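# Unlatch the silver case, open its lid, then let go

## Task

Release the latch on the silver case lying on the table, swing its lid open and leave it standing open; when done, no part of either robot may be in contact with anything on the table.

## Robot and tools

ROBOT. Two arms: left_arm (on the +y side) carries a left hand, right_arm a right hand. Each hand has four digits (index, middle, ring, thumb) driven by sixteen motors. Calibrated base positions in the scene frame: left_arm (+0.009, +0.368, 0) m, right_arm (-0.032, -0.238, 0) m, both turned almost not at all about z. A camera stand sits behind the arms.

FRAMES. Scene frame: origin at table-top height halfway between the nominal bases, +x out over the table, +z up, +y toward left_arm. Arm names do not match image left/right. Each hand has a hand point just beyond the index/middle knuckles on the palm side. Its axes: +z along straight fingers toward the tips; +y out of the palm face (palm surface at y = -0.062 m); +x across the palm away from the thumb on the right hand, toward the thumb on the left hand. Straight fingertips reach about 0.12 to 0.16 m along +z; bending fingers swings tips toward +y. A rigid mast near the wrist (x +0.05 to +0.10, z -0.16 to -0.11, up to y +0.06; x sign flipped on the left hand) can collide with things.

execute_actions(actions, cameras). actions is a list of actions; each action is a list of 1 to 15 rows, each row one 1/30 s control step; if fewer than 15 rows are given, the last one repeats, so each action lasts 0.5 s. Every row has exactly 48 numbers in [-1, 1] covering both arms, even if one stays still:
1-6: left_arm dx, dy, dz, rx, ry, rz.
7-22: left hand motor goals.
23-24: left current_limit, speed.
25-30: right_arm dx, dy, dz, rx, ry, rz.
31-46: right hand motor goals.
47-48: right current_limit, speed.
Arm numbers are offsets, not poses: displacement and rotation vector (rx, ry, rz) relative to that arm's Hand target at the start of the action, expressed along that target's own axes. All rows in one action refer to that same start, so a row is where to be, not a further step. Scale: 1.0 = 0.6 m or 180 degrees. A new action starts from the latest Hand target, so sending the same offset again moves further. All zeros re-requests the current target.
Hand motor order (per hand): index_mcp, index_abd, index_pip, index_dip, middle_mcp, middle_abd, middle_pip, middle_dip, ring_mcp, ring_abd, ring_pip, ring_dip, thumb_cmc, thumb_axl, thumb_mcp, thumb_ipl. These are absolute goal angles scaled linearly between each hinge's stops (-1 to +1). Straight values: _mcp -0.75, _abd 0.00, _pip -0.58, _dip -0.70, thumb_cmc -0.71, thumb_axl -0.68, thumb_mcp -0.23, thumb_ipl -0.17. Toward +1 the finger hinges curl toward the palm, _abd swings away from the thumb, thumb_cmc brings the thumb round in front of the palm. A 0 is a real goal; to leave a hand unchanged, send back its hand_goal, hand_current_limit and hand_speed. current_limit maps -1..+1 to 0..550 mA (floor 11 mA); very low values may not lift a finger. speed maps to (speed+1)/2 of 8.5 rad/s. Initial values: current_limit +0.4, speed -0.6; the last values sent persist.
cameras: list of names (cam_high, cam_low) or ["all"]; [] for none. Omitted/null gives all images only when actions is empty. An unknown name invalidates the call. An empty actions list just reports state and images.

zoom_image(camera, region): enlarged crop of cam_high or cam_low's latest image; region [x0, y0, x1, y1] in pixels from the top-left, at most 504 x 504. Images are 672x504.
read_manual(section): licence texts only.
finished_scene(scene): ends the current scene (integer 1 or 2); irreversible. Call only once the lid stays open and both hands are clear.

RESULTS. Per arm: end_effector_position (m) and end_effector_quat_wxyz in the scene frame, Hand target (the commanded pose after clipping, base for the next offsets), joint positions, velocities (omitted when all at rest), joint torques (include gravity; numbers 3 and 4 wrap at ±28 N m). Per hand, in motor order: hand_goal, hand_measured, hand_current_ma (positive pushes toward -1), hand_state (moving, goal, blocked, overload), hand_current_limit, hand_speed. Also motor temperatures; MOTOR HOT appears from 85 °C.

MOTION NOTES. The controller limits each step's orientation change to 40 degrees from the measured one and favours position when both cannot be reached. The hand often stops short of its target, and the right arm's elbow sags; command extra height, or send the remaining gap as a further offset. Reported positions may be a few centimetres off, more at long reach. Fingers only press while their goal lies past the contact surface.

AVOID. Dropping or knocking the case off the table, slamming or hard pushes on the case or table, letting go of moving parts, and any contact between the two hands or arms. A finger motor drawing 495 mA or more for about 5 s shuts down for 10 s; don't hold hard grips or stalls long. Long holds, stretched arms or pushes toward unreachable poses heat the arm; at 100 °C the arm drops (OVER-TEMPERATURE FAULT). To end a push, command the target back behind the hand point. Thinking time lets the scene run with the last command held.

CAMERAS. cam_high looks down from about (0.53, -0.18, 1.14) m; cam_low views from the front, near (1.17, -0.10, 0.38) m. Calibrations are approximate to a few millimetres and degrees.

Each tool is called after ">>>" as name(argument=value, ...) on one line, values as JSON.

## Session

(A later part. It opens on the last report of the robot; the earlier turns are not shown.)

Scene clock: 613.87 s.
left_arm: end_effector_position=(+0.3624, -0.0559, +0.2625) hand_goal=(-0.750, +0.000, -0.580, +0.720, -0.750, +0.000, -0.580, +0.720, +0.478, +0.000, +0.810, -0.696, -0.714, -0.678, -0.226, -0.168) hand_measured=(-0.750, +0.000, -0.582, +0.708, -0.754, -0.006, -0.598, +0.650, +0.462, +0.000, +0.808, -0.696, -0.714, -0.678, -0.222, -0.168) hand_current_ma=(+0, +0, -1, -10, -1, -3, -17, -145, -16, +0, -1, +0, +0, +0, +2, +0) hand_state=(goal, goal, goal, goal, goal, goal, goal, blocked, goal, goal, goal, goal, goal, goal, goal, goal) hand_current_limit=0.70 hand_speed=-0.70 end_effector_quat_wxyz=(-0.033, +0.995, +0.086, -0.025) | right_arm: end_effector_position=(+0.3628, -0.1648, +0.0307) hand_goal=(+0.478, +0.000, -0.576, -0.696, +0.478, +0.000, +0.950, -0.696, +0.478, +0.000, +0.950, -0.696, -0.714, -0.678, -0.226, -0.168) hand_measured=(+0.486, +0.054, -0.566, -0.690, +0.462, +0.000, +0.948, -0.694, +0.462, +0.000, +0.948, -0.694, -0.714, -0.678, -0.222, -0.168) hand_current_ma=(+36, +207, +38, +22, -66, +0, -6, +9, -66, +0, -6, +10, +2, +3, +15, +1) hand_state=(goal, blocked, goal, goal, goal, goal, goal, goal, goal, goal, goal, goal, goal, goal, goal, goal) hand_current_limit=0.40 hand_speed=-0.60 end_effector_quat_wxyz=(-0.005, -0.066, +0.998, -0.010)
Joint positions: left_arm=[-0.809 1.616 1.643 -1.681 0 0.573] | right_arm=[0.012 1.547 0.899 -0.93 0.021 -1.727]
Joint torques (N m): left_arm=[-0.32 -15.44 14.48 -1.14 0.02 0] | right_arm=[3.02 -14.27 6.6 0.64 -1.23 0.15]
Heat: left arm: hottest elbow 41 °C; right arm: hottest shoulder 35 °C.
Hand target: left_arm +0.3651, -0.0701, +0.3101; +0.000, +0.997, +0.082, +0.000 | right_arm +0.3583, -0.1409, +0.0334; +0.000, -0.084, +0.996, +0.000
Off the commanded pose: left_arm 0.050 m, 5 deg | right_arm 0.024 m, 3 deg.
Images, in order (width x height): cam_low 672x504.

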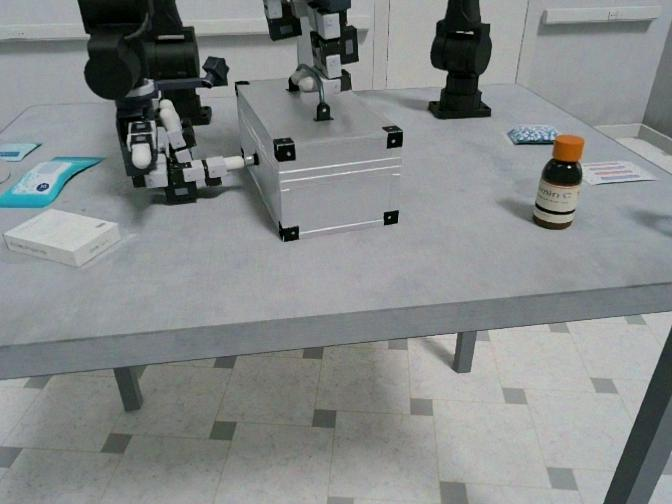

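>>> execute_actions(actions=[[[0,0,0,0,0,0,-0.75,0,-0.58,0.72,-0.75,0,-0.58,0.72,0.479,0,0.81,-0.696,-0.714,-0.678,-0.226,-0.168,0.7,-0.7,0,0.025,0,0,0,0,0.479,0,-0.576,-0.696,0.479,0,0.95,-0.696,0.479,0,0.95,-0.696,-0.714,-0.678,-0.226,-0.168,0.4,-0.6]]], cameras=["cam_low","cam_high"])

>>> zoom_image(camera="cam_low", region=[200, 110, 300, 190])

>>> zoom_image(camera="cam_high", region=[340, 290, 440, 370])

Scene clock: 620.27 s.
left_arm: end_effector_position=(+0.3618, -0.0524, +0.2616) hand_goal=(-0.750, +0.000, -0.580, +0.720, -0.750, +0.000, -0.580, +0.720, +0.478, +0.000, +0.810, -0.696, -0.714, -0.678, -0.226, -0.168) hand_measured=(-0.758, -0.002, -0.584, +0.708, -0.766, -0.012, -0.600, +0.654, +0.462, +0.000, +0.808, -0.696, -0.714, -0.678, -0.222, -0.168) hand_current_ma=(-5, +0, -2, -9, -17, -8, -21, -135, -16, +0, -1, +0, +0, +0, +2, +0) hand_state=(goal, goal, goal, goal, goal, goal, blocked, blocked, goal, goal, goal, goal, goal, goal, goal, goal) hand_current_limit=0.70 hand_speed=-0.70 end_effector_quat_wxyz=(-0.040, +0.995, +0.088, -0.025) | right_arm: end_effector_position=(+0.3619, -0.1491, +0.0309) hand_goal=(+0.478, +0.000, -0.576, -0.696, +0.478, +0.000, +0.950, -0.696, +0.478, +0.000, +0.950, -0.696, -0.714, -0.678, -0.226, -0.168) hand_measured=(+0.486, +0.056, -0.566, -0.690, +0.462, +0.000, +0.948, -0.694, +0.462, +0.000, +0.948, -0.694, -0.714, -0.678, -0.222, -0.168) hand_current_ma=(+36, +216, +41, +24, -66, +0, -6, +9, -66, +0, -6, +10, +2, +3, +15, +1) hand_state=(goal, blocked, goal, goal, goal, goal, goal, goal, goal, goal, goal, goal, goal, goal, goal, goal) hand_current_limit=0.40 hand_speed=-0.60 end_effector_quat_wxyz=(-0.004, -0.064, +0.998, -0.011)
Joint positions: left_arm=[-0.809 1.616 1.643 -1.693 -0.01 0.569] | right_arm=[0.053 1.543 0.895 -0.93 0.021 -1.683]
Joint torques (N m): left_arm=[-0.32 -15.44 14.45 -0.72 0.35 0.04] | right_arm=[2.43 -14.51 6.52 0.64 -1.24 0.08]
Heat: left arm: hottest elbow 41 °C; right arm: hottest shoulder 35 °C.
Hand target: left_arm +0.3651, -0.0701, +0.3101; +0.000, +0.997, +0.082, +0.000 | right_arm +0.3558, -0.1260, +0.0335; +0.000, -0.085, +0.996, +0.000
Off the commanded pose: left_arm 0.052 m, 5 deg | right_arm 0.024 m, 3 deg.

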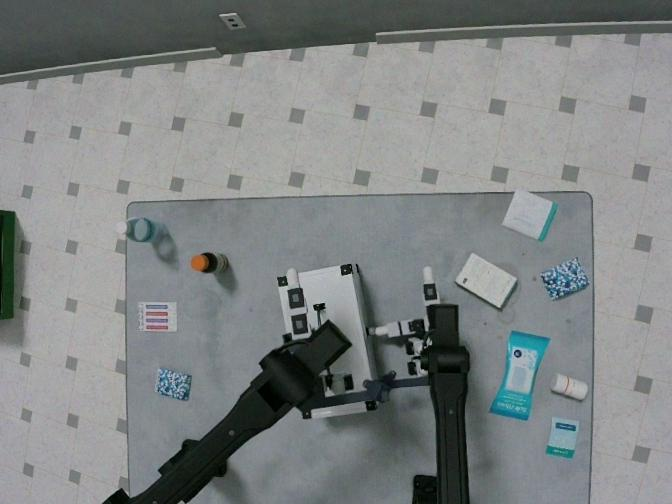

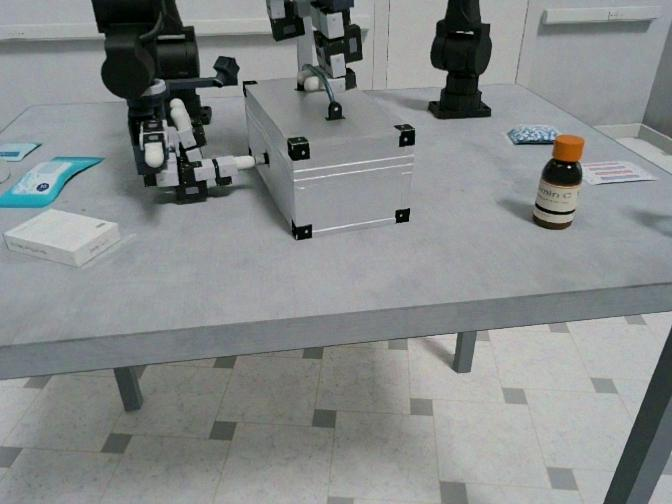

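Scaled by 5.040.

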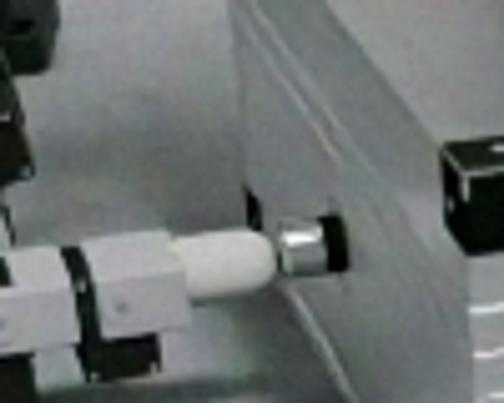

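Scaled by 5.040.

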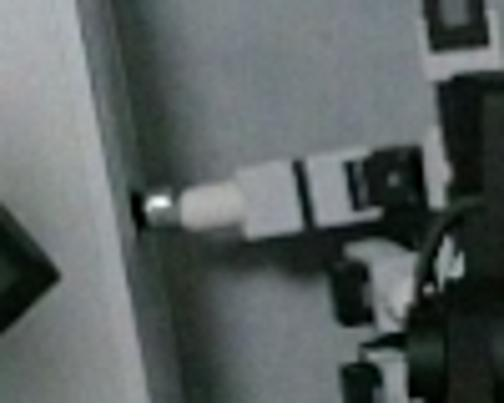

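>>> execute_actions(actions=[[[0,-0.03,-0.015,0,0,0,-0.75,0,-0.58,0.72,-0.75,0,-0.58,0.72,0.479,0,0.81,-0.696,-0.714,-0.678,-0.226,-0.168,0.7,-0.7,0,0,0,0,0,0,0.479,0,-0.576,-0.696,0.479,0,0.95,-0.696,0.479,0,0.95,-0.696,-0.714,-0.678,-0.226,-0.168,0.4,-0.6]],[[0,0,-0.015,0,0,0,-0.75,0,-0.58,0.72,-0.75,0,-0.58,0.72,0.479,0,0.81,-0.696,-0.714,-0.678,-0.226,-0.168,0.7,-0.7,0,0,0,0,0,0,0.479,0,-0.576,-0.696,0.479,0,0.95,-0.696,0.479,0,0.95,-0.696,-0.714,-0.678,-0.226,-0.168,0.4,-0.6]]], cameras=["cam_low"])

>>> zoom_image(camera="cam_low", region=[220, 20, 440, 240])

Scene clock: 626.63 s.
left_arm: end_effector_position=(+0.3605, -0.0518, +0.2617) hand_goal=(-0.750, +0.000, -0.580, +0.720, -0.750, +0.000, -0.580, +0.720, +0.478, +0.000, +0.810, -0.696, -0.714, -0.678, -0.226, -0.168) hand_measured=(-0.758, -0.002, -0.584, +0.708, -0.766, -0.012, -0.602, +0.654, +0.462, +0.000, +0.808, -0.696, -0.714, -0.678, -0.222, -0.168) hand_current_ma=(-5, +0, -2, -9, -17, -8, -23, -135, -16, +0, -1, +0, +0, +0, +2, +0) hand_state=(goal, goal, goal, goal, goal, goal, blocked, blocked, goal, goal, goal, goal, goal, goal, goal, goal) hand_current_limit=0.70 hand_speed=-0.70 end_effector_quat_wxyz=(-0.042, +0.995, +0.085, -0.026) | right_arm: end_effector_position=(+0.3619, -0.1491, +0.0309) hand_goal=(+0.478, +0.000, -0.576, -0.696, +0.478, +0.000, +0.950, -0.696, +0.478, +0.000, +0.950, -0.696, -0.714, -0.678, -0.226, -0.168) hand_measured=(+0.486, +0.056, -0.566, -0.690, +0.462, +0.000, +0.948, -0.694, +0.462, +0.000, +0.948, -0.694, -0.714, -0.678, -0.222, -0.168) hand_current_ma=(+36, +216, +41, +24, -66, +0, -6, +9, -66, +0, -6, +10, +2, +3, +15, +1) hand_state=(goal, blocked, goal, goal, goal, goal, goal, goal, goal, goal, goal, goal, goal, goal, goal, goal) hand_current_limit=0.40 hand_speed=-0.60 end_effector_quat_wxyz=(-0.004, -0.064, +0.998, -0.011)
Joint positions: left_arm=[-0.809 1.615 1.643 -1.697 -0.01 0.575] | right_arm=[0.053 1.543 0.895 -0.93 0.021 -1.683]
Joint torques (N m): left_arm=[1.2 -19.25 12.57 -0.72 0.33 0.17] | right_arm=[2.55 -14.33 6.57 0.72 -1.26 0.11]
Heat: left arm: hottest elbow 41 °C; right arm: hottest shoulder 35 °C.
Hand target: left_arm +0.3621, -0.0523, +0.3282; +0.000, +0.997, +0.082, +0.000 | right_arm +0.3558, -0.1260, +0.0335; +0.000, -0.085, +0.996, +0.000
Off the commanded pose: left_arm 0.066 m, 6 deg | right_arm 0.024 m, 3 deg.
joint sent to its limit (left arm) — joint 4 (wrist pitch), lower limit. The joint targets are off in position, not in orientation.
Images, in order (width x height): cam_low 672x504.

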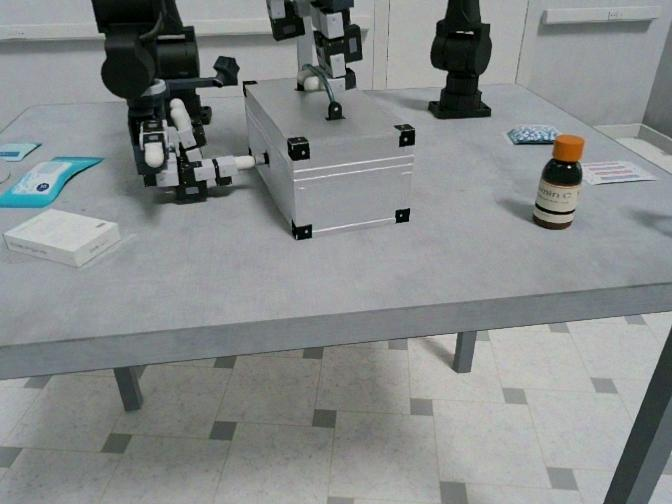

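Scaled by 2.291.

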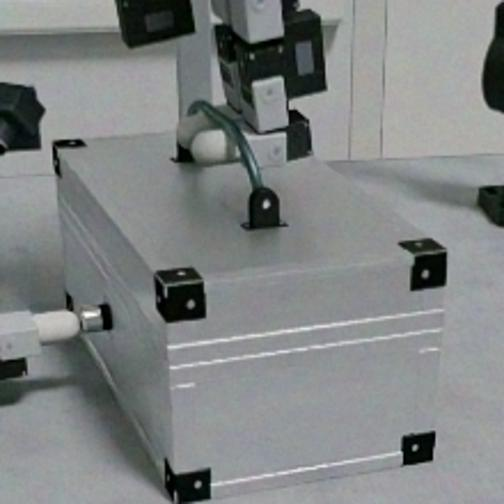

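>>> execute_actions(actions=[[[0,0,0,0,0,0,-0.75,0,-0.58,0.95,-0.75,0,-0.58,0.95,0.479,0,0.81,-0.696,-0.714,-0.678,-0.226,-0.168,0.6,-0.85,0,0,0,0,0,0,0.479,0,-0.576,-0.696,0.479,0,0.95,-0.696,0.479,0,0.95,-0.696,-0.714,-0.678,-0.226,-0.168,0.4,-0.6]],[[0,0,0,0,0,0,-0.75,0,-0.58,0.95,-0.75,0,-0.58,0.95,0.479,0,0.81,-0.696,-0.714,-0.678,-0.226,-0.168,0.6,-0.85,0,0,0,0,0,0,0.479,0,-0.576,-0.696,0.479,0,0.95,-0.696,0.479,0,0.95,-0.696,-0.714,-0.678,-0.226,-0.168,0.4,-0.6]]], cameras=["cam_low"])

>>> zoom_image(camera="cam_low", region=[220, 20, 440, 240])

Scene clock: 633.67 s.
left_arm: end_effector_position=(+0.3607, -0.0516, +0.2617) hand_goal=(-0.750, +0.000, -0.580, +0.950, -0.750, +0.000, -0.580, +0.950, +0.478, +0.000, +0.810, -0.696, -0.714, -0.678, -0.226, -0.168) hand_measured=(-0.758, -0.004, -0.588, +0.934, -0.774, -0.012, -0.608, +0.864, +0.462, +0.000, +0.808, -0.696, -0.714, -0.678, -0.222, -0.168) hand_current_ma=(-5, -1, -4, -15, -32, -8, -36, -203, -16, +0, -1, +0, +0, +0, +2, +0) hand_state=(goal, goal, goal, goal, blocked, goal, blocked, blocked, goal, goal, goal, goal, goal, goal, goal, goal) hand_current_limit=0.60 hand_speed=-0.85 end_effector_quat_wxyz=(-0.042, +0.995, +0.084, -0.026) | right_arm: end_effector_position=(+0.3619, -0.1491, +0.0309) hand_goal=(+0.478, +0.000, -0.576, -0.696, +0.478, +0.000, +0.950, -0.696, +0.478, +0.000, +0.950, -0.696, -0.714, -0.678, -0.226, -0.168) hand_measured=(+0.486, +0.056, -0.566, -0.690, +0.462, +0.000, +0.948, -0.694, +0.462, +0.000, +0.948, -0.694, -0.714, -0.678, -0.222, -0.168) hand_current_ma=(+36, +216, +41, +24, -66, +0, -6, +9, -66, +0, -6, +10, +2, +3, +15, +1) hand_state=(goal, blocked, goal, goal, goal, goal, goal, goal, goal, goal, goal, goal, goal, goal, goal, goal) hand_current_limit=0.40 hand_speed=-0.60 end_effector_quat_wxyz=(-0.004, -0.064, +0.998, -0.011)
Joint positions: left_arm=[-0.809 1.615 1.643 -1.697 -0.01 0.577] | right_arm=[0.053 1.543 0.895 -0.93 0.021 -1.683]
Joint torques (N m): left_arm=[1.2 -19.19 12.56 -0.73 0.34 0.16] | right_arm=[2.96 -14.45 6.49 0.57 -1.23 0.11]
Heat: left arm: hottest elbow 41 °C; right arm: hottest elbow 36 °C.
Hand target: left_arm +0.3621, -0.0523, +0.3282; +0.000, +0.997, +0.082, +0.000 | right_arm +0.3558, -0.1260, +0.0335; +0.000, -0.085, +0.996, +0.000
Off the commanded pose: left_arm 0.066 m, 6 deg | right_arm 0.024 m, 3 deg.
joint sent to its limit (left arm) — joint 4 (wrist pitch), lower limit. The joint targets are off in position, not in orientation.
Images, in order (width x height): cam_low 672x504.

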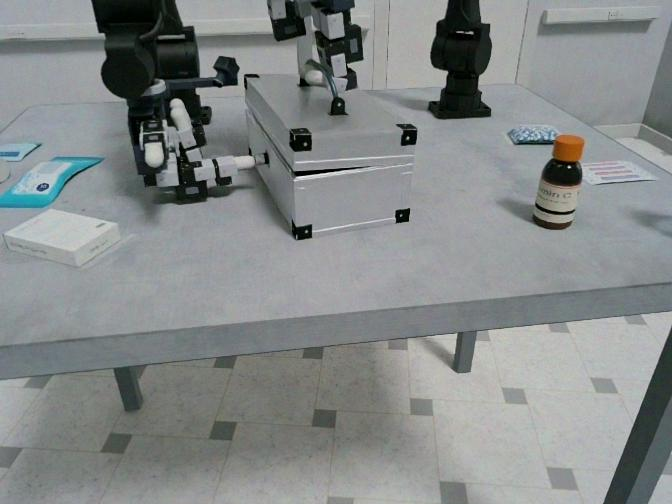

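Scaled by 2.291.

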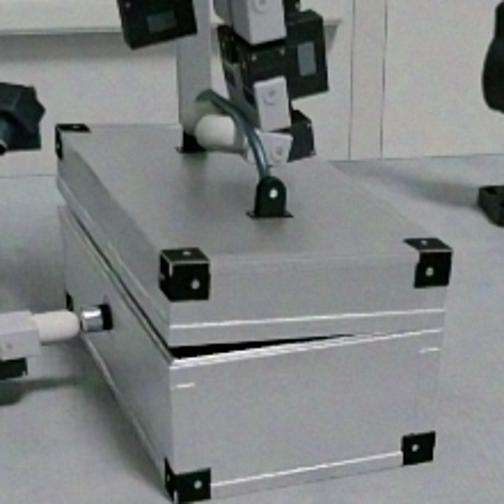

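>>> execute_actions(actions=[[[0,0,0,0,0,0,-0.75,0,-0.25,0.92,-0.75,0,-0.25,0.92,0.479,0,0.81,-0.696,-0.714,-0.678,-0.226,-0.168,0.7,-0.9,0,0,0,0,0,0,0.479,0,-0.576,-0.696,0.479,0,0.95,-0.696,0.479,0,0.95,-0.696,-0.714,-0.678,-0.226,-0.168,0.4,-0.6]],[[0,0,0,0,0,0,-0.75,0,-0.15,0.92,-0.75,0,-0.15,0.92,0.479,0,0.81,-0.696,-0.714,-0.678,-0.226,-0.168,0.7,-0.9,0,0,0,0,0,0,0.479,0,-0.576,-0.696,0.479,0,0.95,-0.696,0.479,0,0.95,-0.696,-0.714,-0.678,-0.226,-0.168,0.4,-0.6]]], cameras=["cam_low"])

>>> zoom_image(camera="cam_low", region=[220, 20, 440, 240])

Scene clock: 641.40 s.
left_arm: end_effector_position=(+0.3601, -0.0502, +0.2614) hand_goal=(-0.750, +0.000, -0.150, +0.920, -0.750, +0.000, -0.150, +0.920, +0.478, +0.000, +0.810, -0.696, -0.714, -0.678, -0.226, -0.168) hand_measured=(-0.780, +0.002, -0.166, +0.918, -0.770, -0.032, -0.222, +0.864, +0.462, +0.000, +0.808, -0.696, -0.714, -0.678, -0.222, -0.168) hand_current_ma=(-41, +0, -13, -1, -23, -34, -150, -104, -16, +0, -1, +0, +0, +0, +2, +0) hand_state=(blocked, goal, goal, goal, blocked, blocked, blocked, blocked, goal, goal, goal, goal, goal, goal, goal, goal) hand_current_limit=0.70 hand_speed=-0.90 end_effector_quat_wxyz=(-0.044, +0.995, +0.084, -0.028) | right_arm: end_effector_position=(+0.3619, -0.1491, +0.0309) hand_goal=(+0.478, +0.000, -0.576, -0.696, +0.478, +0.000, +0.950, -0.696, +0.478, +0.000, +0.950, -0.696, -0.714, -0.678, -0.226, -0.168) hand_measured=(+0.486, +0.056, -0.566, -0.690, +0.462, +0.000, +0.948, -0.694, +0.462, +0.000, +0.948, -0.694, -0.714, -0.678, -0.222, -0.168) hand_current_ma=(+36, +216, +41, +24, -66, +0, -6, +9, -66, +0, -6, +10, +2, +3, +15, +1) hand_state=(goal, blocked, goal, goal, goal, goal, goal, goal, goal, goal, goal, goal, goal, goal, goal, goal) hand_current_limit=0.40 hand_speed=-0.60 end_effector_quat_wxyz=(-0.004, -0.064, +0.998, -0.011)
Joint positions: left_arm=[-0.808 1.615 1.643 -1.703 -0.011 0.577] | right_arm=[0.053 1.543 0.895 -0.93 0.021 -1.683]
Joint torques (N m): left_arm=[1.2 -19.25 12.52 -0.49 0.38 0.16] | right_arm=[2.32 -14.45 6.64 0.66 -1.24 0.11]
Heat: left arm: hottest elbow 41 °C; right arm: hottest elbow 36 °C.
Hand target: left_arm +0.3622, -0.0523, +0.3282; +0.000, +0.997, +0.082, +0.000 | right_arm +0.3558, -0.1261, +0.0335; +0.000, -0.084, +0.996, +0.000
Off the commanded pose: left_arm 0.067 m, 6 deg | right_arm 0.024 m, 3 deg.
joint sent to its limit (left arm) — joint 4 (wrist pitch), lower limit. The joint targets are off in position, not in orientation.
Images, in order (width x height): cam_low 672x504.

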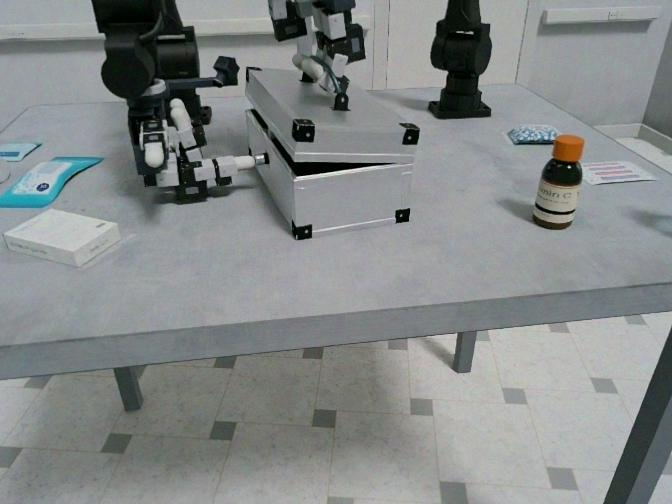

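Scaled by 2.291.

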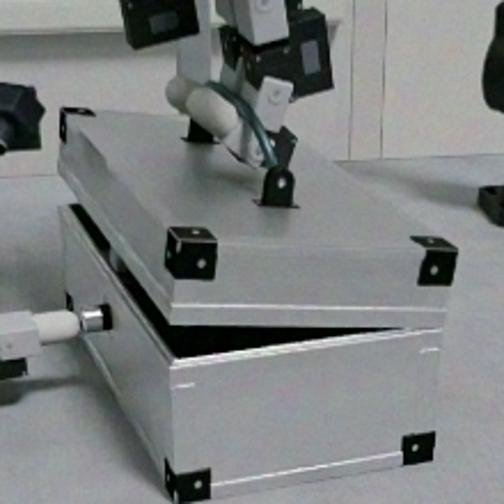

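>>> execute_actions(actions=[[[0,0,0,0,0,0,-0.75,0,-0.15,0.92,-0.75,0,-0.15,0.92,0.479,0,0.81,-0.696,-0.714,-0.678,-0.226,-0.168,0.7,-0.9,0,-0.05,0,0,0,0,0.479,0,-0.576,-0.696,0.479,0,0.95,-0.696,0.479,0,0.95,-0.696,-0.714,-0.678,-0.226,-0.168,0.4,-0.6]],[[0,0,0,0,0,0,-0.75,0,-0.15,0.92,-0.75,0,-0.15,0.92,0.479,0,0.81,-0.696,-0.714,-0.678,-0.226,-0.168,0.7,-0.9,0,-0.045,-0.03,0,0,0,0.479,0,-0.576,-0.696,0.479,0,0.95,-0.696,0.479,0,0.95,-0.696,-0.714,-0.678,-0.226,-0.168,0.4,-0.6]],[[0,0,0,0,0,0,-0.75,0,-0.15,0.92,-0.75,0,-0.15,0.92,0.479,0,0.81,-0.696,-0.714,-0.678,-0.226,-0.168,0.7,-0.9,0,0,-0.06,0,0,0,0.479,0,-0.576,-0.696,0.479,0,0.95,-0.696,0.479,0,0.95,-0.696,-0.714,-0.678,-0.226,-0.168,0.4,-0.6]]], cameras=["cam_low"])

>>> zoom_image(camera="cam_low", region=[120, 20, 440, 260])

Scene clock: 656.83 s.
left_arm: end_effector_position=(+0.3601, -0.0502, +0.2614) hand_goal=(-0.750, +0.000, -0.150, +0.920, -0.750, +0.000, -0.150, +0.920, +0.478, +0.000, +0.810, -0.696, -0.714, -0.678, -0.226, -0.168) hand_measured=(-0.780, +0.002, -0.166, +0.918, -0.770, -0.032, -0.222, +0.864, +0.462, +0.000, +0.808, -0.696, -0.714, -0.678, -0.222, -0.168) hand_current_ma=(-41, +0, -13, -1, -23, -34, -150, -104, -16, +0, -1, +0, +0, +0, +2, +0) hand_state=(blocked, goal, goal, goal, blocked, blocked, blocked, blocked, goal, goal, goal, goal, goal, goal, goal, goal) hand_current_limit=0.70 hand_speed=-0.90 end_effector_quat_wxyz=(-0.044, +0.995, +0.084, -0.028) | right_arm: end_effector_position=(+0.3514, -0.1800, +0.0743) hand_goal=(+0.478, +0.000, -0.576, -0.696, +0.478, +0.000, +0.950, -0.696, +0.478, +0.000, +0.950, -0.696, -0.714, -0.678, -0.226, -0.168) hand_measured=(+0.470, +0.002, -0.576, -0.694, +0.462, +0.000, +0.948, -0.694, +0.462, +0.000, +0.948, -0.694, -0.714, -0.678, -0.222, -0.168) hand_current_ma=(-32, +4, +0, +8, -66, +0, -6, +9, -66, +0, -6, +10, +2, +3, +15, +1) hand_state=(goal, goal, goal, goal, goal, goal, goal, goal, goal, goal, goal, goal, goal, goal, goal, goal) hand_current_limit=0.40 hand_speed=-0.60 end_effector_quat_wxyz=(-0.014, -0.082, +0.997, +0.001)
Joint positions: left_arm=[-0.808 1.615 1.643 -1.703 -0.011 0.577] | right_arm=[-0.039 1.473 0.947 -1.073 0.002 -1.809]
Joint torques (N m): left_arm=[1.2 -19.19 12.52 -0.5 0.38 0.16] | right_arm=[-0.97 -12.86 10.84 -0.01 -0.37 -0.09]
Heat: left arm: hottest elbow 41 °C; right arm: hottest elbow 36 °C.
Hand target: left_arm +0.3622, -0.0523, +0.3282; +0.000, +0.997, +0.082, +0.000 | right_arm +0.3653, -0.1822, +0.0875; +0.000, -0.085, +0.996, +0.000
Off the commanded pose: left_arm 0.067 m, 6 deg | right_arm 0.019 m, 2 deg.
joint sent to its limit (left arm) — joint 4 (wrist pitch), lower limit. The joint targets are off in position, not in orientation.
Images, in order (width x height): cam_low 672x504.

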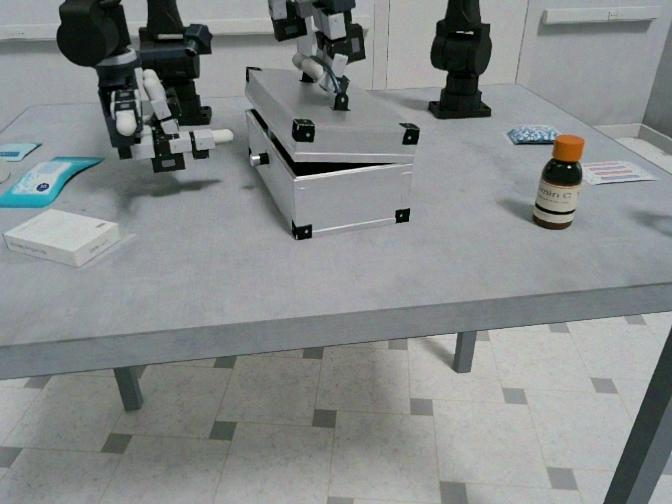

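Scaled by 1.575.

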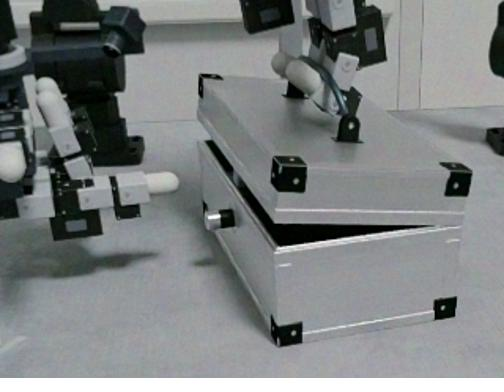

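>>> execute_actions(actions=[[[0,0,-0.012,0,0,0,-0.75,0,0.1,0.92,-0.75,0,0.1,0.92,0.479,0,0.81,-0.696,-0.714,-0.678,-0.226,-0.168,0.7,-0.9,0,0,0.0,0,0,0,0.479,0,-0.576,-0.696,0.479,0,0.95,-0.696,0.479,0,0.95,-0.696,-0.714,-0.678,-0.226,-0.168,0.4,-0.6]],[[0,0,-0.012,0,0,0,-0.75,0,0.1,0.92,-0.75,0,0.1,0.92,0.479,0,0.81,-0.696,-0.714,-0.678,-0.226,-0.168,0.7,-0.9,0,0,0.0,0,0,0,0.479,0,-0.576,-0.696,0.479,0,0.95,-0.696,0.479,0,0.95,-0.696,-0.714,-0.678,-0.226,-0.168,0.4,-0.6]]], cameras=["cam_low"])

>>> zoom_image(camera="cam_low", region=[120, 20, 440, 260])

Scene clock: 665.53 s.
left_arm: end_effector_position=(+0.3601, -0.0502, +0.2614) hand_goal=(-0.750, +0.000, +0.100, +0.920, -0.750, +0.000, +0.100, +0.920, +0.478, +0.000, +0.810, -0.696, -0.714, -0.678, -0.226, -0.168) hand_measured=(-0.782, +0.006, +0.072, +0.916, -0.782, -0.034, +0.014, +0.864, +0.462, +0.000, +0.808, -0.696, -0.714, -0.678, -0.222, -0.168) hand_current_ma=(-47, +2, -36, -1, -47, -40, -199, -104, -16, +0, -1, +0, +0, +0, +2, +0) hand_state=(blocked, goal, blocked, goal, blocked, blocked, blocked, blocked, goal, goal, goal, goal, goal, goal, goal, goal) hand_current_limit=0.70 hand_speed=-0.90 end_effector_quat_wxyz=(-0.044, +0.995, +0.084, -0.028) | right_arm: end_effector_position=(+0.3514, -0.1800, +0.0743) hand_goal=(+0.478, +0.000, -0.576, -0.696, +0.478, +0.000, +0.950, -0.696, +0.478, +0.000, +0.950, -0.696, -0.714, -0.678, -0.226, -0.168) hand_measured=(+0.470, +0.002, -0.576, -0.694, +0.462, +0.000, +0.948, -0.694, +0.462, +0.000, +0.948, -0.694, -0.714, -0.678, -0.222, -0.168) hand_current_ma=(-32, +4, +0, +8, -66, +0, -6, +9, -66, +0, -6, +10, +2, +3, +15, +1) hand_state=(goal, goal, goal, goal, goal, goal, goal, goal, goal, goal, goal, goal, goal, goal, goal, goal) hand_current_limit=0.40 hand_speed=-0.60 end_effector_quat_wxyz=(-0.014, -0.082, +0.997, +0.001)
Joint positions: left_arm=[-0.808 1.615 1.643 -1.703 -0.011 0.577] | right_arm=[-0.039 1.473 0.947 -1.073 0.002 -1.809]
Joint torques (N m): left_arm=[1.2 -20.48 13.31 -0.5 0.44 0.16] | right_arm=[-1.38 -12.75 10.84 0.02 -0.38 -0.08]
Heat: left arm: hottest elbow 41 °C; right arm: hottest elbow 38 °C.
Hand target: left_arm +0.3622, -0.0523, +0.3426; +0.000, +0.997, +0.082, +0.000 | right_arm +0.3653, -0.1822, +0.0875; +0.000, -0.084, +0.996, +0.000
Off the commanded pose: left_arm 0.081 m, 6 deg | right_arm 0.019 m, 2 deg.
joint sent to its limit (left arm) — joint 4 (wrist pitch), lower limit. The joint targets are off in position and orientation.
Images, in order (width x height): cam_low 672x504.

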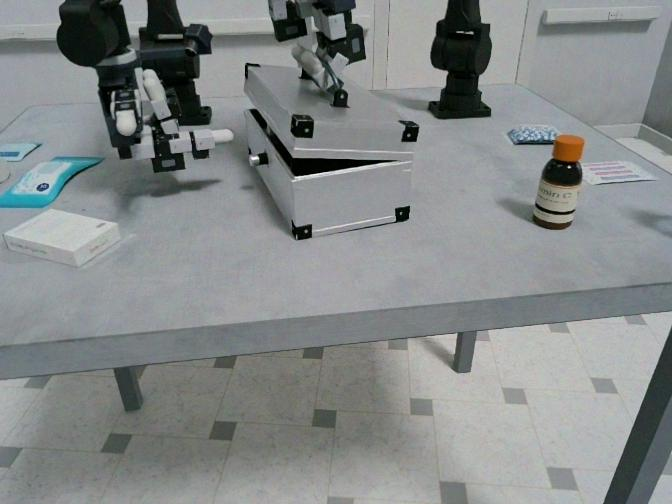

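Scaled by 1.575.

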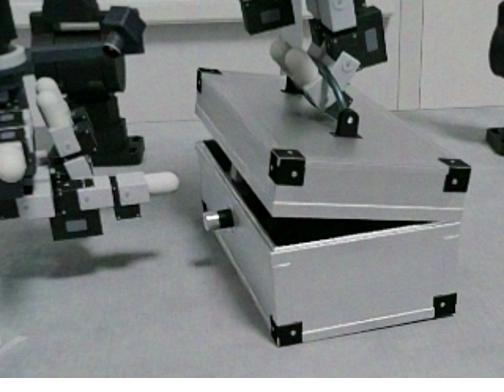

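>>> execute_actions(actions=[[[0,0,0.05,0,0,0,-0.75,0,0.1,0.92,-0.75,0,0.1,0.92,0.479,0,0.81,-0.696,-0.714,-0.678,-0.226,-0.168,0.7,-0.9,0,0,-0.035,0,0,0,0.479,0,-0.576,-0.696,0.479,0,0.95,-0.696,0.479,0,0.95,-0.696,-0.714,-0.678,-0.226,-0.168,0.5,-0.6]]], cameras=["cam_low","cam_high"])

>>> zoom_image(camera="cam_low", region=[180, 40, 360, 200])

Scene clock: 678.40 s.
left_arm: end_effector_position=(+0.3601, -0.0502, +0.2614) hand_goal=(-0.750, +0.000, +0.100, +0.920, -0.750, +0.000, +0.100, +0.920, +0.478, +0.000, +0.810, -0.696, -0.714, -0.678, -0.226, -0.168) hand_measured=(-0.782, +0.006, +0.072, +0.916, -0.782, -0.034, +0.014, +0.864, +0.462, +0.000, +0.808, -0.696, -0.714, -0.678, -0.222, -0.168) hand_current_ma=(-47, +2, -36, -1, -47, -40, -199, -104, -16, +0, -1, +0, +0, +0, +2, +0) hand_state=(blocked, goal, blocked, goal, blocked, blocked, blocked, blocked, goal, goal, goal, goal, goal, goal, goal, goal) hand_current_limit=0.70 hand_speed=-0.90 end_effector_quat_wxyz=(-0.044, +0.995, +0.084, -0.028) | right_arm: end_effector_position=(+0.3492, -0.1798, +0.0900) hand_goal=(+0.478, +0.000, -0.576, -0.696, +0.478, +0.000, +0.950, -0.696, +0.478, +0.000, +0.950, -0.696, -0.714, -0.678, -0.226, -0.168) hand_measured=(+0.470, +0.002, -0.576, -0.694, +0.462, +0.000, +0.948, -0.694, +0.462, +0.000, +0.948, -0.694, -0.714, -0.678, -0.222, -0.168) hand_current_ma=(-32, +4, +0, +8, -66, +0, -6, +9, -66, +0, -6, +10, +2, +3, +15, +1) hand_state=(goal, goal, goal, goal, goal, goal, goal, goal, goal, goal, goal, goal, goal, goal, goal, goal) hand_current_limit=0.50 hand_speed=-0.60 end_effector_quat_wxyz=(-0.022, -0.082, +0.996, +0.002)
Joint positions: left_arm=[-0.808 1.615 1.643 -1.703 -0.011 0.577] | right_arm=[-0.039 1.455 0.974 -1.133 0.002 -1.809]
Joint torques (N m): left_arm=[1.14 -18.08 11.38 -0.29 0.34 0.16] | right_arm=[-1.2 -13.63 11.44 -0.12 -0.37 -0.09]
Motor temperatures (°C): left_arm=[28 40 42 30 31 29] | right_arm=[28 35 39 27 34 30]
Heat: left arm: hottest elbow 42 °C; right arm: hottest elbow 39 °C.
Hand target: left_arm +0.3622, -0.0523, +0.3126; +0.000, +0.997, +0.082, +0.000 | right_arm +0.3653, -0.1822, +0.1085; +0.000, -0.084, +0.996, +0.000
Off the commanded pose: left_arm 0.051 m, 6 deg | right_arm 0.025 m, 3 deg.

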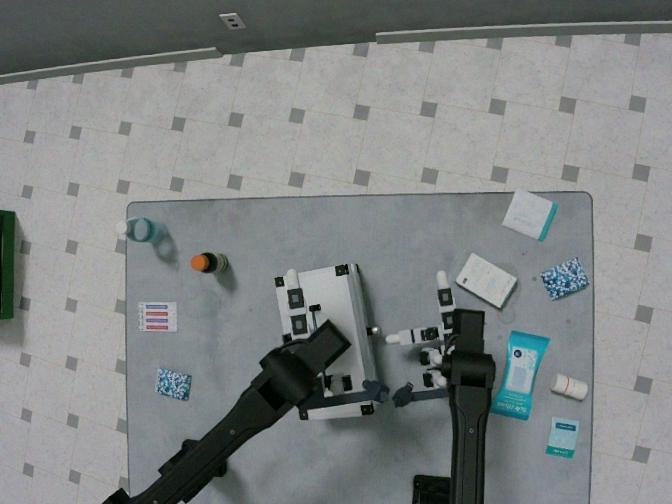

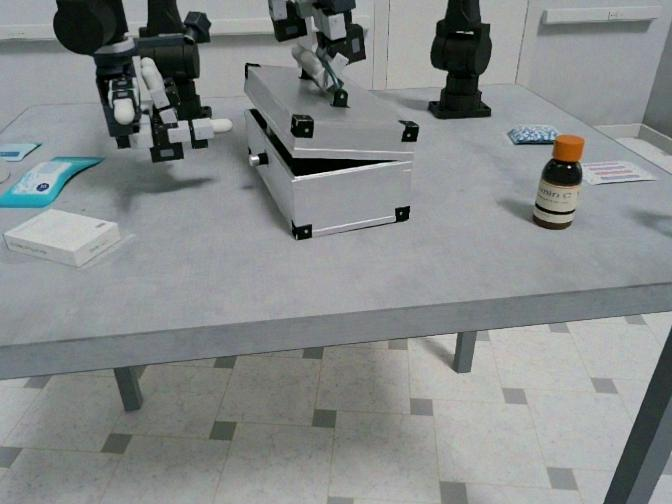

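Scaled by 2.800.

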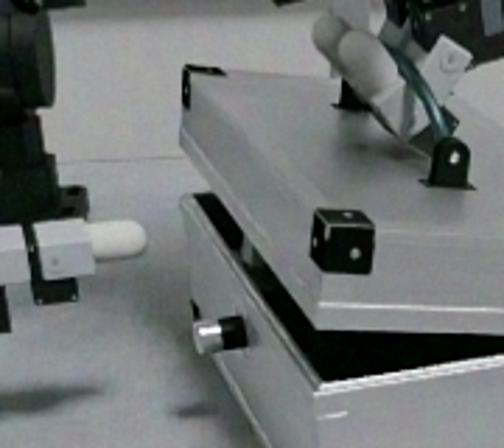

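>>> execute_actions(actions=[[[0,0,0,0,0,0,-0.75,0,0.1,0.92,-0.75,0,0.1,0.92,0.479,0,0.81,-0.696,-0.714,-0.678,-0.226,-0.168,0.7,-0.9,0.013,0.05,0.01,0,0,0,0.479,0,-0.576,-0.696,0.479,0,0.95,-0.696,0.479,0,0.95,-0.696,-0.714,-0.678,-0.226,-0.168,0.5,-0.6]]], cameras=["cam_low"])

>>> zoom_image(camera="cam_low", region=[180, 40, 360, 200])

Scene clock: 697.33 s.
left_arm: end_effector_position=(+0.3601, -0.0502, +0.2614) hand_goal=(-0.750, +0.000, +0.100, +0.920, -0.750, +0.000, +0.100, +0.920, +0.478, +0.000, +0.810, -0.696, -0.714, -0.678, -0.226, -0.168) hand_measured=(-0.782, +0.006, +0.072, +0.916, -0.782, -0.034, +0.014, +0.864, +0.462, +0.000, +0.808, -0.696, -0.714, -0.678, -0.222, -0.168) hand_current_ma=(-47, +2, -36, -1, -47, -40, -199, -104, -16, +0, -1, +0, +0, +0, +2, +0) hand_state=(blocked, goal, blocked, goal, blocked, blocked, blocked, blocked, goal, goal, goal, goal, goal, goal, goal, goal) hand_current_limit=0.70 hand_speed=-0.90 end_effector_quat_wxyz=(-0.044, +0.995, +0.084, -0.028) | right_arm: end_effector_position=(+0.3501, -0.1550, +0.0998) hand_goal=(+0.478, +0.000, -0.576, -0.696, +0.478, +0.000, +0.950, -0.696, +0.478, +0.000, +0.950, -0.696, -0.714, -0.678, -0.226, -0.168) hand_measured=(+0.470, +0.002, -0.576, -0.694, +0.462, +0.000, +0.948, -0.694, +0.462, +0.000, +0.948, -0.694, -0.714, -0.678, -0.222, -0.168) hand_current_ma=(-32, +4, +0, +8, -66, +0, -6, +9, -66, +0, -6, +10, +2, +3, +15, +1) hand_state=(goal, goal, goal, goal, goal, goal, goal, goal, goal, goal, goal, goal, goal, goal, goal, goal) hand_current_limit=0.50 hand_speed=-0.60 end_effector_quat_wxyz=(-0.008, -0.088, +0.996, +0.001)
Joint positions: left_arm=[-0.808 1.615 1.643 -1.703 -0.011 0.577] | right_arm=[0.026 1.428 0.974 -1.133 -0.001 -1.758]
Joint torques (N m): left_arm=[1.14 -18.08 11.4 -0.28 0.34 0.15] | right_arm=[-0.56 -13.45 8.13 0.68 -0.26 0.12]
Heat: left arm: hottest elbow 42 °C; right arm: hottest elbow 40 °C.
Hand target: left_arm +0.3622, -0.0523, +0.3126; +0.000, +0.997, +0.082, +0.000 | right_arm +0.3526, -0.1540, +0.1025; +0.000, -0.084, +0.996, +0.000
Off the commanded pose: left_arm 0.051 m, 6 deg | right_arm 0.004 m, 1 deg.
Images, in order (width x height): cam_low 672x504.

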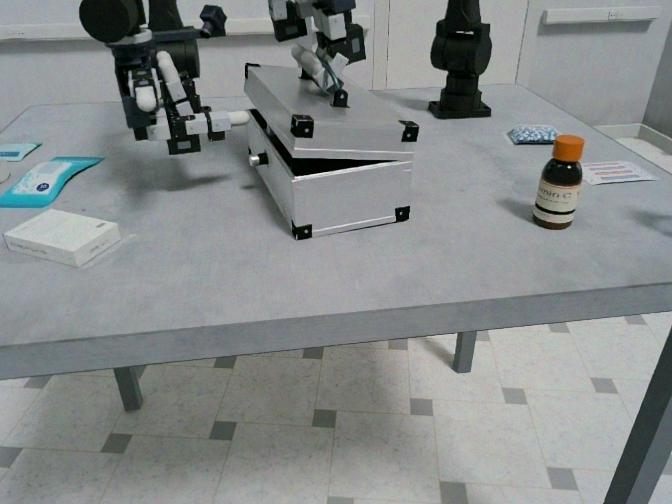

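Scaled by 2.800.

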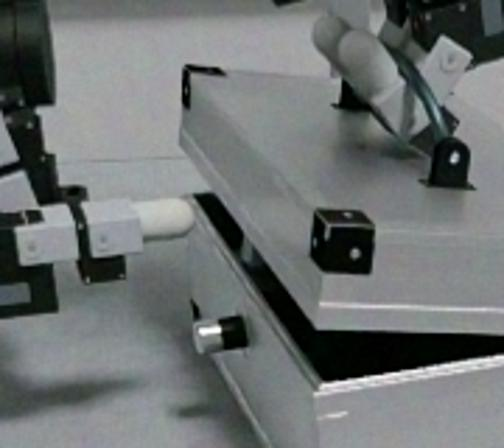

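>>> execute_actions(actions=[[[0,0,0,0,0,0,-0.75,0,0.1,0.92,-0.75,0,0.1,0.92,0.479,0,0.81,-0.696,-0.714,-0.678,-0.226,-0.168,0.7,-0.9,0,0,0.032,0,0,0,0.479,0,-0.576,-0.696,0.479,0,0.95,-0.696,0.479,0,0.95,-0.696,-0.714,-0.678,-0.226,-0.168,0.5,-0.6]]], cameras=["cam_low"])

>>> zoom_image(camera="cam_low", region=[180, 40, 360, 200])

Scene clock: 704.87 s.
left_arm: end_effector_position=(+0.3601, -0.0502, +0.2614) hand_goal=(-0.750, +0.000, +0.100, +0.920, -0.750, +0.000, +0.100, +0.920, +0.478, +0.000, +0.810, -0.696, -0.714, -0.678, -0.226, -0.168) hand_measured=(-0.782, +0.006, +0.072, +0.916, -0.782, -0.034, +0.014, +0.864, +0.462, +0.000, +0.808, -0.696, -0.714, -0.678, -0.222, -0.168) hand_current_ma=(-47, +2, -36, -1, -47, -40, -199, -104, -16, +0, -1, +0, +0, +0, +2, +0) hand_state=(blocked, goal, blocked, goal, blocked, blocked, blocked, blocked, goal, goal, goal, goal, goal, goal, goal, goal) hand_current_limit=0.70 hand_speed=-0.90 end_effector_quat_wxyz=(-0.044, +0.995, +0.084, -0.028) | right_arm: end_effector_position=(+0.3544, -0.1550, +0.0924) hand_goal=(+0.478, +0.000, -0.576, -0.696, +0.478, +0.000, +0.950, -0.696, +0.478, +0.000, +0.950, -0.696, -0.714, -0.678, -0.226, -0.168) hand_measured=(+0.470, +0.002, -0.576, -0.694, +0.462, +0.000, +0.948, -0.694, +0.462, +0.000, +0.948, -0.694, -0.714, -0.678, -0.222, -0.168) hand_current_ma=(-32, +4, +0, +8, -66, +0, -6, +9, -66, +0, -6, +10, +2, +3, +15, +1) hand_state=(goal, goal, goal, goal, goal, goal, goal, goal, goal, goal, goal, goal, goal, goal, goal, goal) hand_current_limit=0.50 hand_speed=-0.60 end_effector_quat_wxyz=(+0.008, -0.087, +0.996, +0.000)
Joint positions: left_arm=[-0.808 1.615 1.643 -1.703 -0.011 0.577] | right_arm=[0.026 1.428 0.952 -1.078 -0.001 -1.756]
Joint torques (N m): left_arm=[1.14 -18.08 11.4 -0.29 0.34 0.16] | right_arm=[-0.38 -10.93 7.39 0.85 -0.26 0.13]
Heat: left arm: hottest elbow 42 °C; right arm: hottest elbow 39 °C.
Hand target: left_arm +0.3622, -0.0523, +0.3126; +0.000, +0.997, +0.082, +0.000 | right_arm +0.3526, -0.1540, +0.0833; +0.000, -0.084, +0.996, +0.000
Off the commanded pose: left_arm 0.051 m, 6 deg | right_arm 0.009 m, 1 deg.
Images, in order (width x height): cam_low 672x504.

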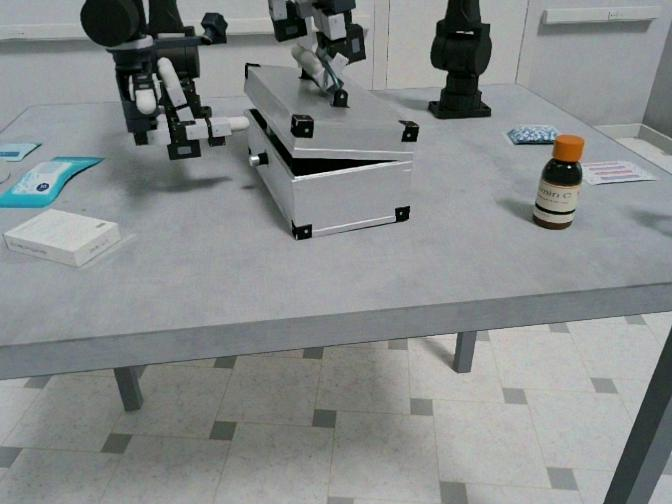

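Scaled by 2.800.

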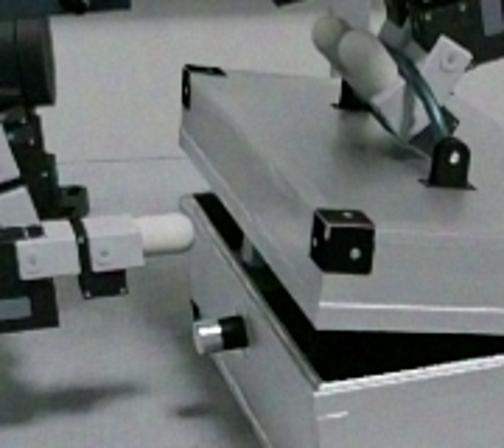

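>>> execute_actions(actions=[[[0,0,0,0,0,0,-0.75,0,0.1,0.92,-0.75,0,0.1,0.92,0.479,0,0.81,-0.696,-0.714,-0.678,-0.226,-0.168,0.7,-0.9,0,0,0.022,0,0,0,0.479,0,-0.576,-0.696,0.479,0,0.95,-0.696,0.479,0,0.95,-0.696,-0.714,-0.678,-0.226,-0.168,0.5,-0.6]]], cameras=["cam_low","cam_high"])

>>> zoom_image(camera="cam_low", region=[180, 40, 360, 200])

Scene clock: 719.73 s.
left_arm: end_effector_position=(+0.3601, -0.0502, +0.2614) hand_goal=(-0.750, +0.000, +0.100, +0.920, -0.750, +0.000, +0.100, +0.920, +0.478, +0.000, +0.810, -0.696, -0.714, -0.678, -0.226, -0.168) hand_measured=(-0.782, +0.006, +0.072, +0.916, -0.782, -0.034, +0.014, +0.864, +0.462, +0.000, +0.808, -0.696, -0.714, -0.678, -0.222, -0.168) hand_current_ma=(-47, +2, -36, -1, -47, -40, -199, -104, -16, +0, -1, +0, +0, +0, +2, +0) hand_state=(blocked, goal, blocked, goal, blocked, blocked, blocked, blocked, goal, goal, goal, goal, goal, goal, goal, goal) hand_current_limit=0.70 hand_speed=-0.90 end_effector_quat_wxyz=(-0.044, +0.995, +0.084, -0.028) | right_arm: end_effector_position=(+0.3552, -0.1550, +0.0839) hand_goal=(+0.478, +0.000, -0.576, -0.696, +0.478, +0.000, +0.950, -0.696, +0.478, +0.000, +0.950, -0.696, -0.714, -0.678, -0.226, -0.168) hand_measured=(+0.470, +0.002, -0.576, -0.694, +0.462, +0.000, +0.948, -0.694, +0.462, +0.000, +0.948, -0.694, -0.714, -0.678, -0.222, -0.168) hand_current_ma=(-32, +4, +0, +8, -66, +0, -6, +9, -66, +0, -6, +10, +2, +3, +15, +1) hand_state=(goal, goal, goal, goal, goal, goal, goal, goal, goal, goal, goal, goal, goal, goal, goal, goal) hand_current_limit=0.50 hand_speed=-0.60 end_effector_quat_wxyz=(+0.014, -0.087, +0.996, -0.001)
Joint positions: left_arm=[-0.808 1.615 1.643 -1.703 -0.011 0.577] | right_arm=[0.026 1.434 0.932 -1.04 -0.001 -1.756]
Joint torques (N m): left_arm=[1.14 -18.14 11.38 -0.29 0.34 0.16] | right_arm=[-0.38 -10.23 7.41 0.84 -0.25 0.11]
Heat: left arm: hottest elbow 42 °C; right arm: hottest elbow 39 °C.
Hand target: left_arm +0.3622, -0.0523, +0.3126; +0.000, +0.997, +0.082, +0.000 | right_arm +0.3527, -0.1540, +0.0702; +0.001, -0.084, +0.996, +0.000
Off the commanded pose: left_arm 0.051 m, 6 deg | right_arm 0.014 m, 2 deg.

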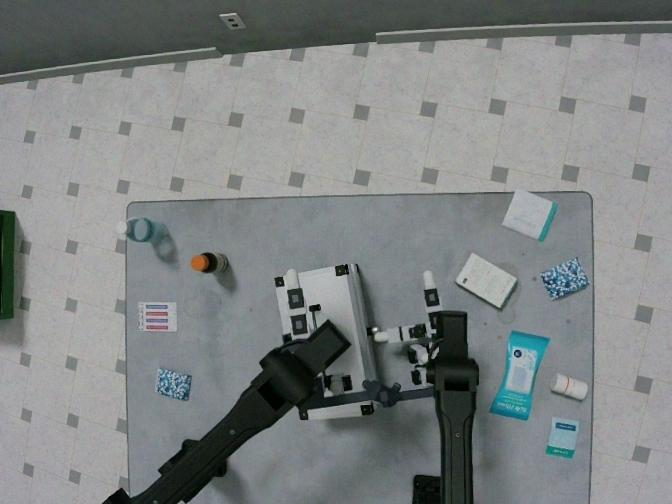

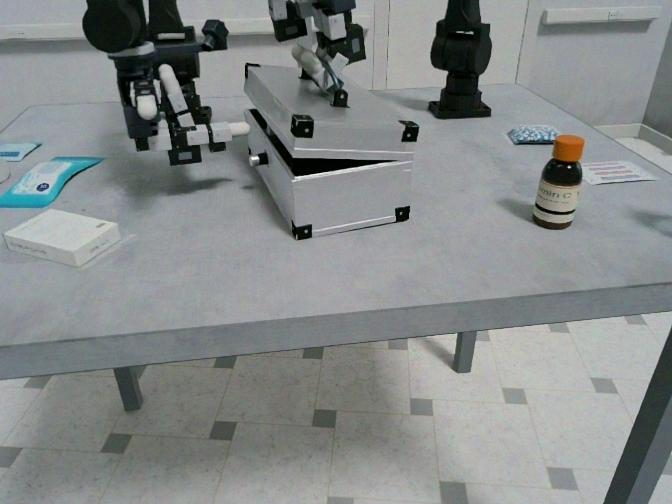

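Scaled by 2.800.

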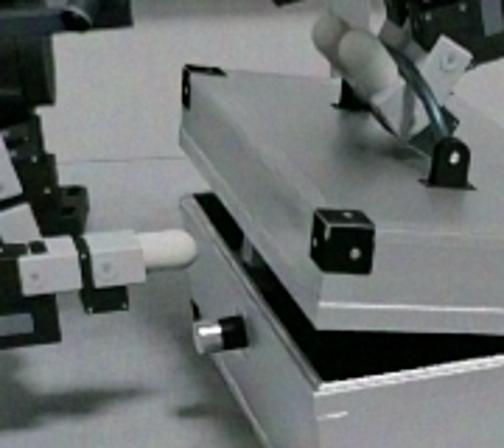

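>>> execute_actions(actions=[[[0,0,0,0,0,0,-0.75,0,0.1,0.92,-0.75,0,0.1,0.92,0.479,0,0.81,-0.696,-0.714,-0.678,-0.226,-0.168,0.7,-0.9,0,0.05,0,0,0,0,0.479,0,-0.576,-0.696,0.479,0,0.95,-0.696,0.479,0,0.95,-0.696,-0.714,-0.678,-0.226,-0.168,0.5,-0.6]]], cameras=["cam_low"])

>>> zoom_image(camera="cam_low", region=[180, 40, 360, 200])

Scene clock: 724.07 s.
left_arm: end_effector_position=(+0.3601, -0.0488, +0.2595) hand_goal=(-0.750, +0.000, +0.100, +0.920, -0.750, +0.000, +0.100, +0.920, +0.478, +0.000, +0.810, -0.696, -0.714, -0.678, -0.226, -0.168) hand_measured=(-0.784, +0.006, +0.072, +0.916, -0.784, -0.034, +0.014, +0.864, +0.462, +0.000, +0.808, -0.696, -0.714, -0.678, -0.222, -0.168) hand_current_ma=(-50, +3, -34, -2, -52, -40, -197, -104, -16, +0, -1, +0, +0, +0, +2, +0) hand_state=(blocked, goal, blocked, goal, blocked, blocked, blocked, blocked, goal, goal, goal, goal, goal, goal, goal, goal) hand_current_limit=0.70 hand_speed=-0.90 end_effector_quat_wxyz=(-0.047, +0.995, +0.085, -0.028) | right_arm: end_effector_position=(+0.3499, -0.1287, +0.0795) hand_goal=(+0.478, +0.000, -0.576, -0.696, +0.478, +0.000, +0.950, -0.696, +0.478, +0.000, +0.950, -0.696, -0.714, -0.678, -0.226, -0.168) hand_measured=(+0.472, +0.008, -0.574, -0.694, +0.462, +0.000, +0.948, -0.694, +0.462, +0.000, +0.948, -0.694, -0.714, -0.678, -0.222, -0.168) hand_current_ma=(-21, +27, +5, +10, -66, +0, -6, +9, -66, +0, -6, +10, +3, +3, +15, +1) hand_state=(goal, goal, goal, goal, goal, goal, goal, goal, goal, goal, goal, goal, goal, goal, goal, goal) hand_current_limit=0.50 hand_speed=-0.60 end_effector_quat_wxyz=(+0.009, -0.085, +0.996, -0.002)
Joint positions: left_arm=[-0.807 1.615 1.639 -1.703 -0.013 0.577] | right_arm=[0.099 1.434 0.92 -1.04 0.004 -1.68]
Joint torques (N m): left_arm=[1.08 -18.14 11.64 -0.29 0.41 0.16] | right_arm=[-0.03 -10.81 7.42 0.8 -0.46 0.15]
Heat: left arm: hottest elbow 42 °C; right arm: hottest elbow 39 °C.
Hand target: left_arm +0.3623, -0.0522, +0.3126; +0.000, +0.997, +0.082, +0.000 | right_arm +0.3476, -0.1244, +0.0702; +0.000, -0.084, +0.996, +0.000
Off the commanded pose: left_arm 0.053 m, 6 deg | right_arm 0.011 m, 1 deg.
Images, in order (width x height): cam_low 672x504.

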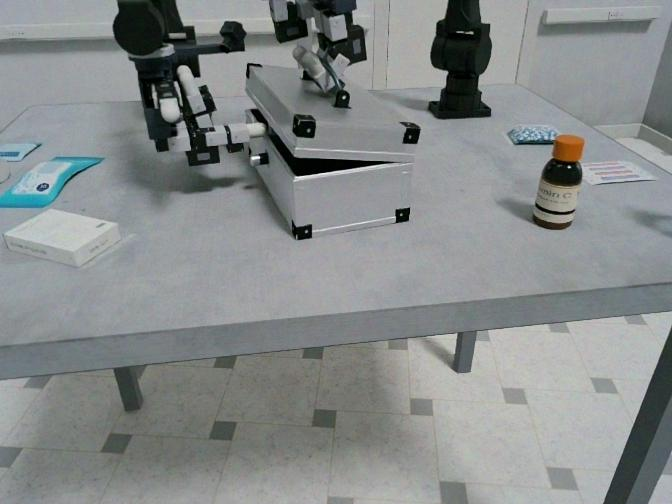

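Scaled by 2.800.

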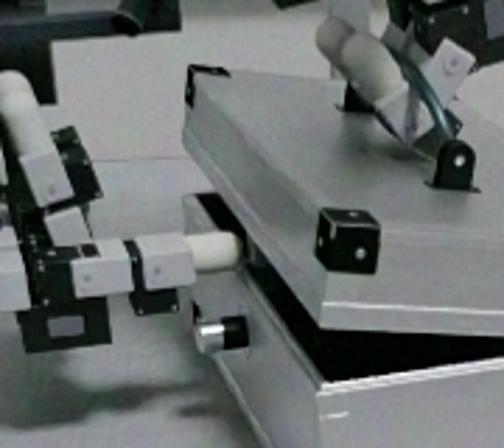

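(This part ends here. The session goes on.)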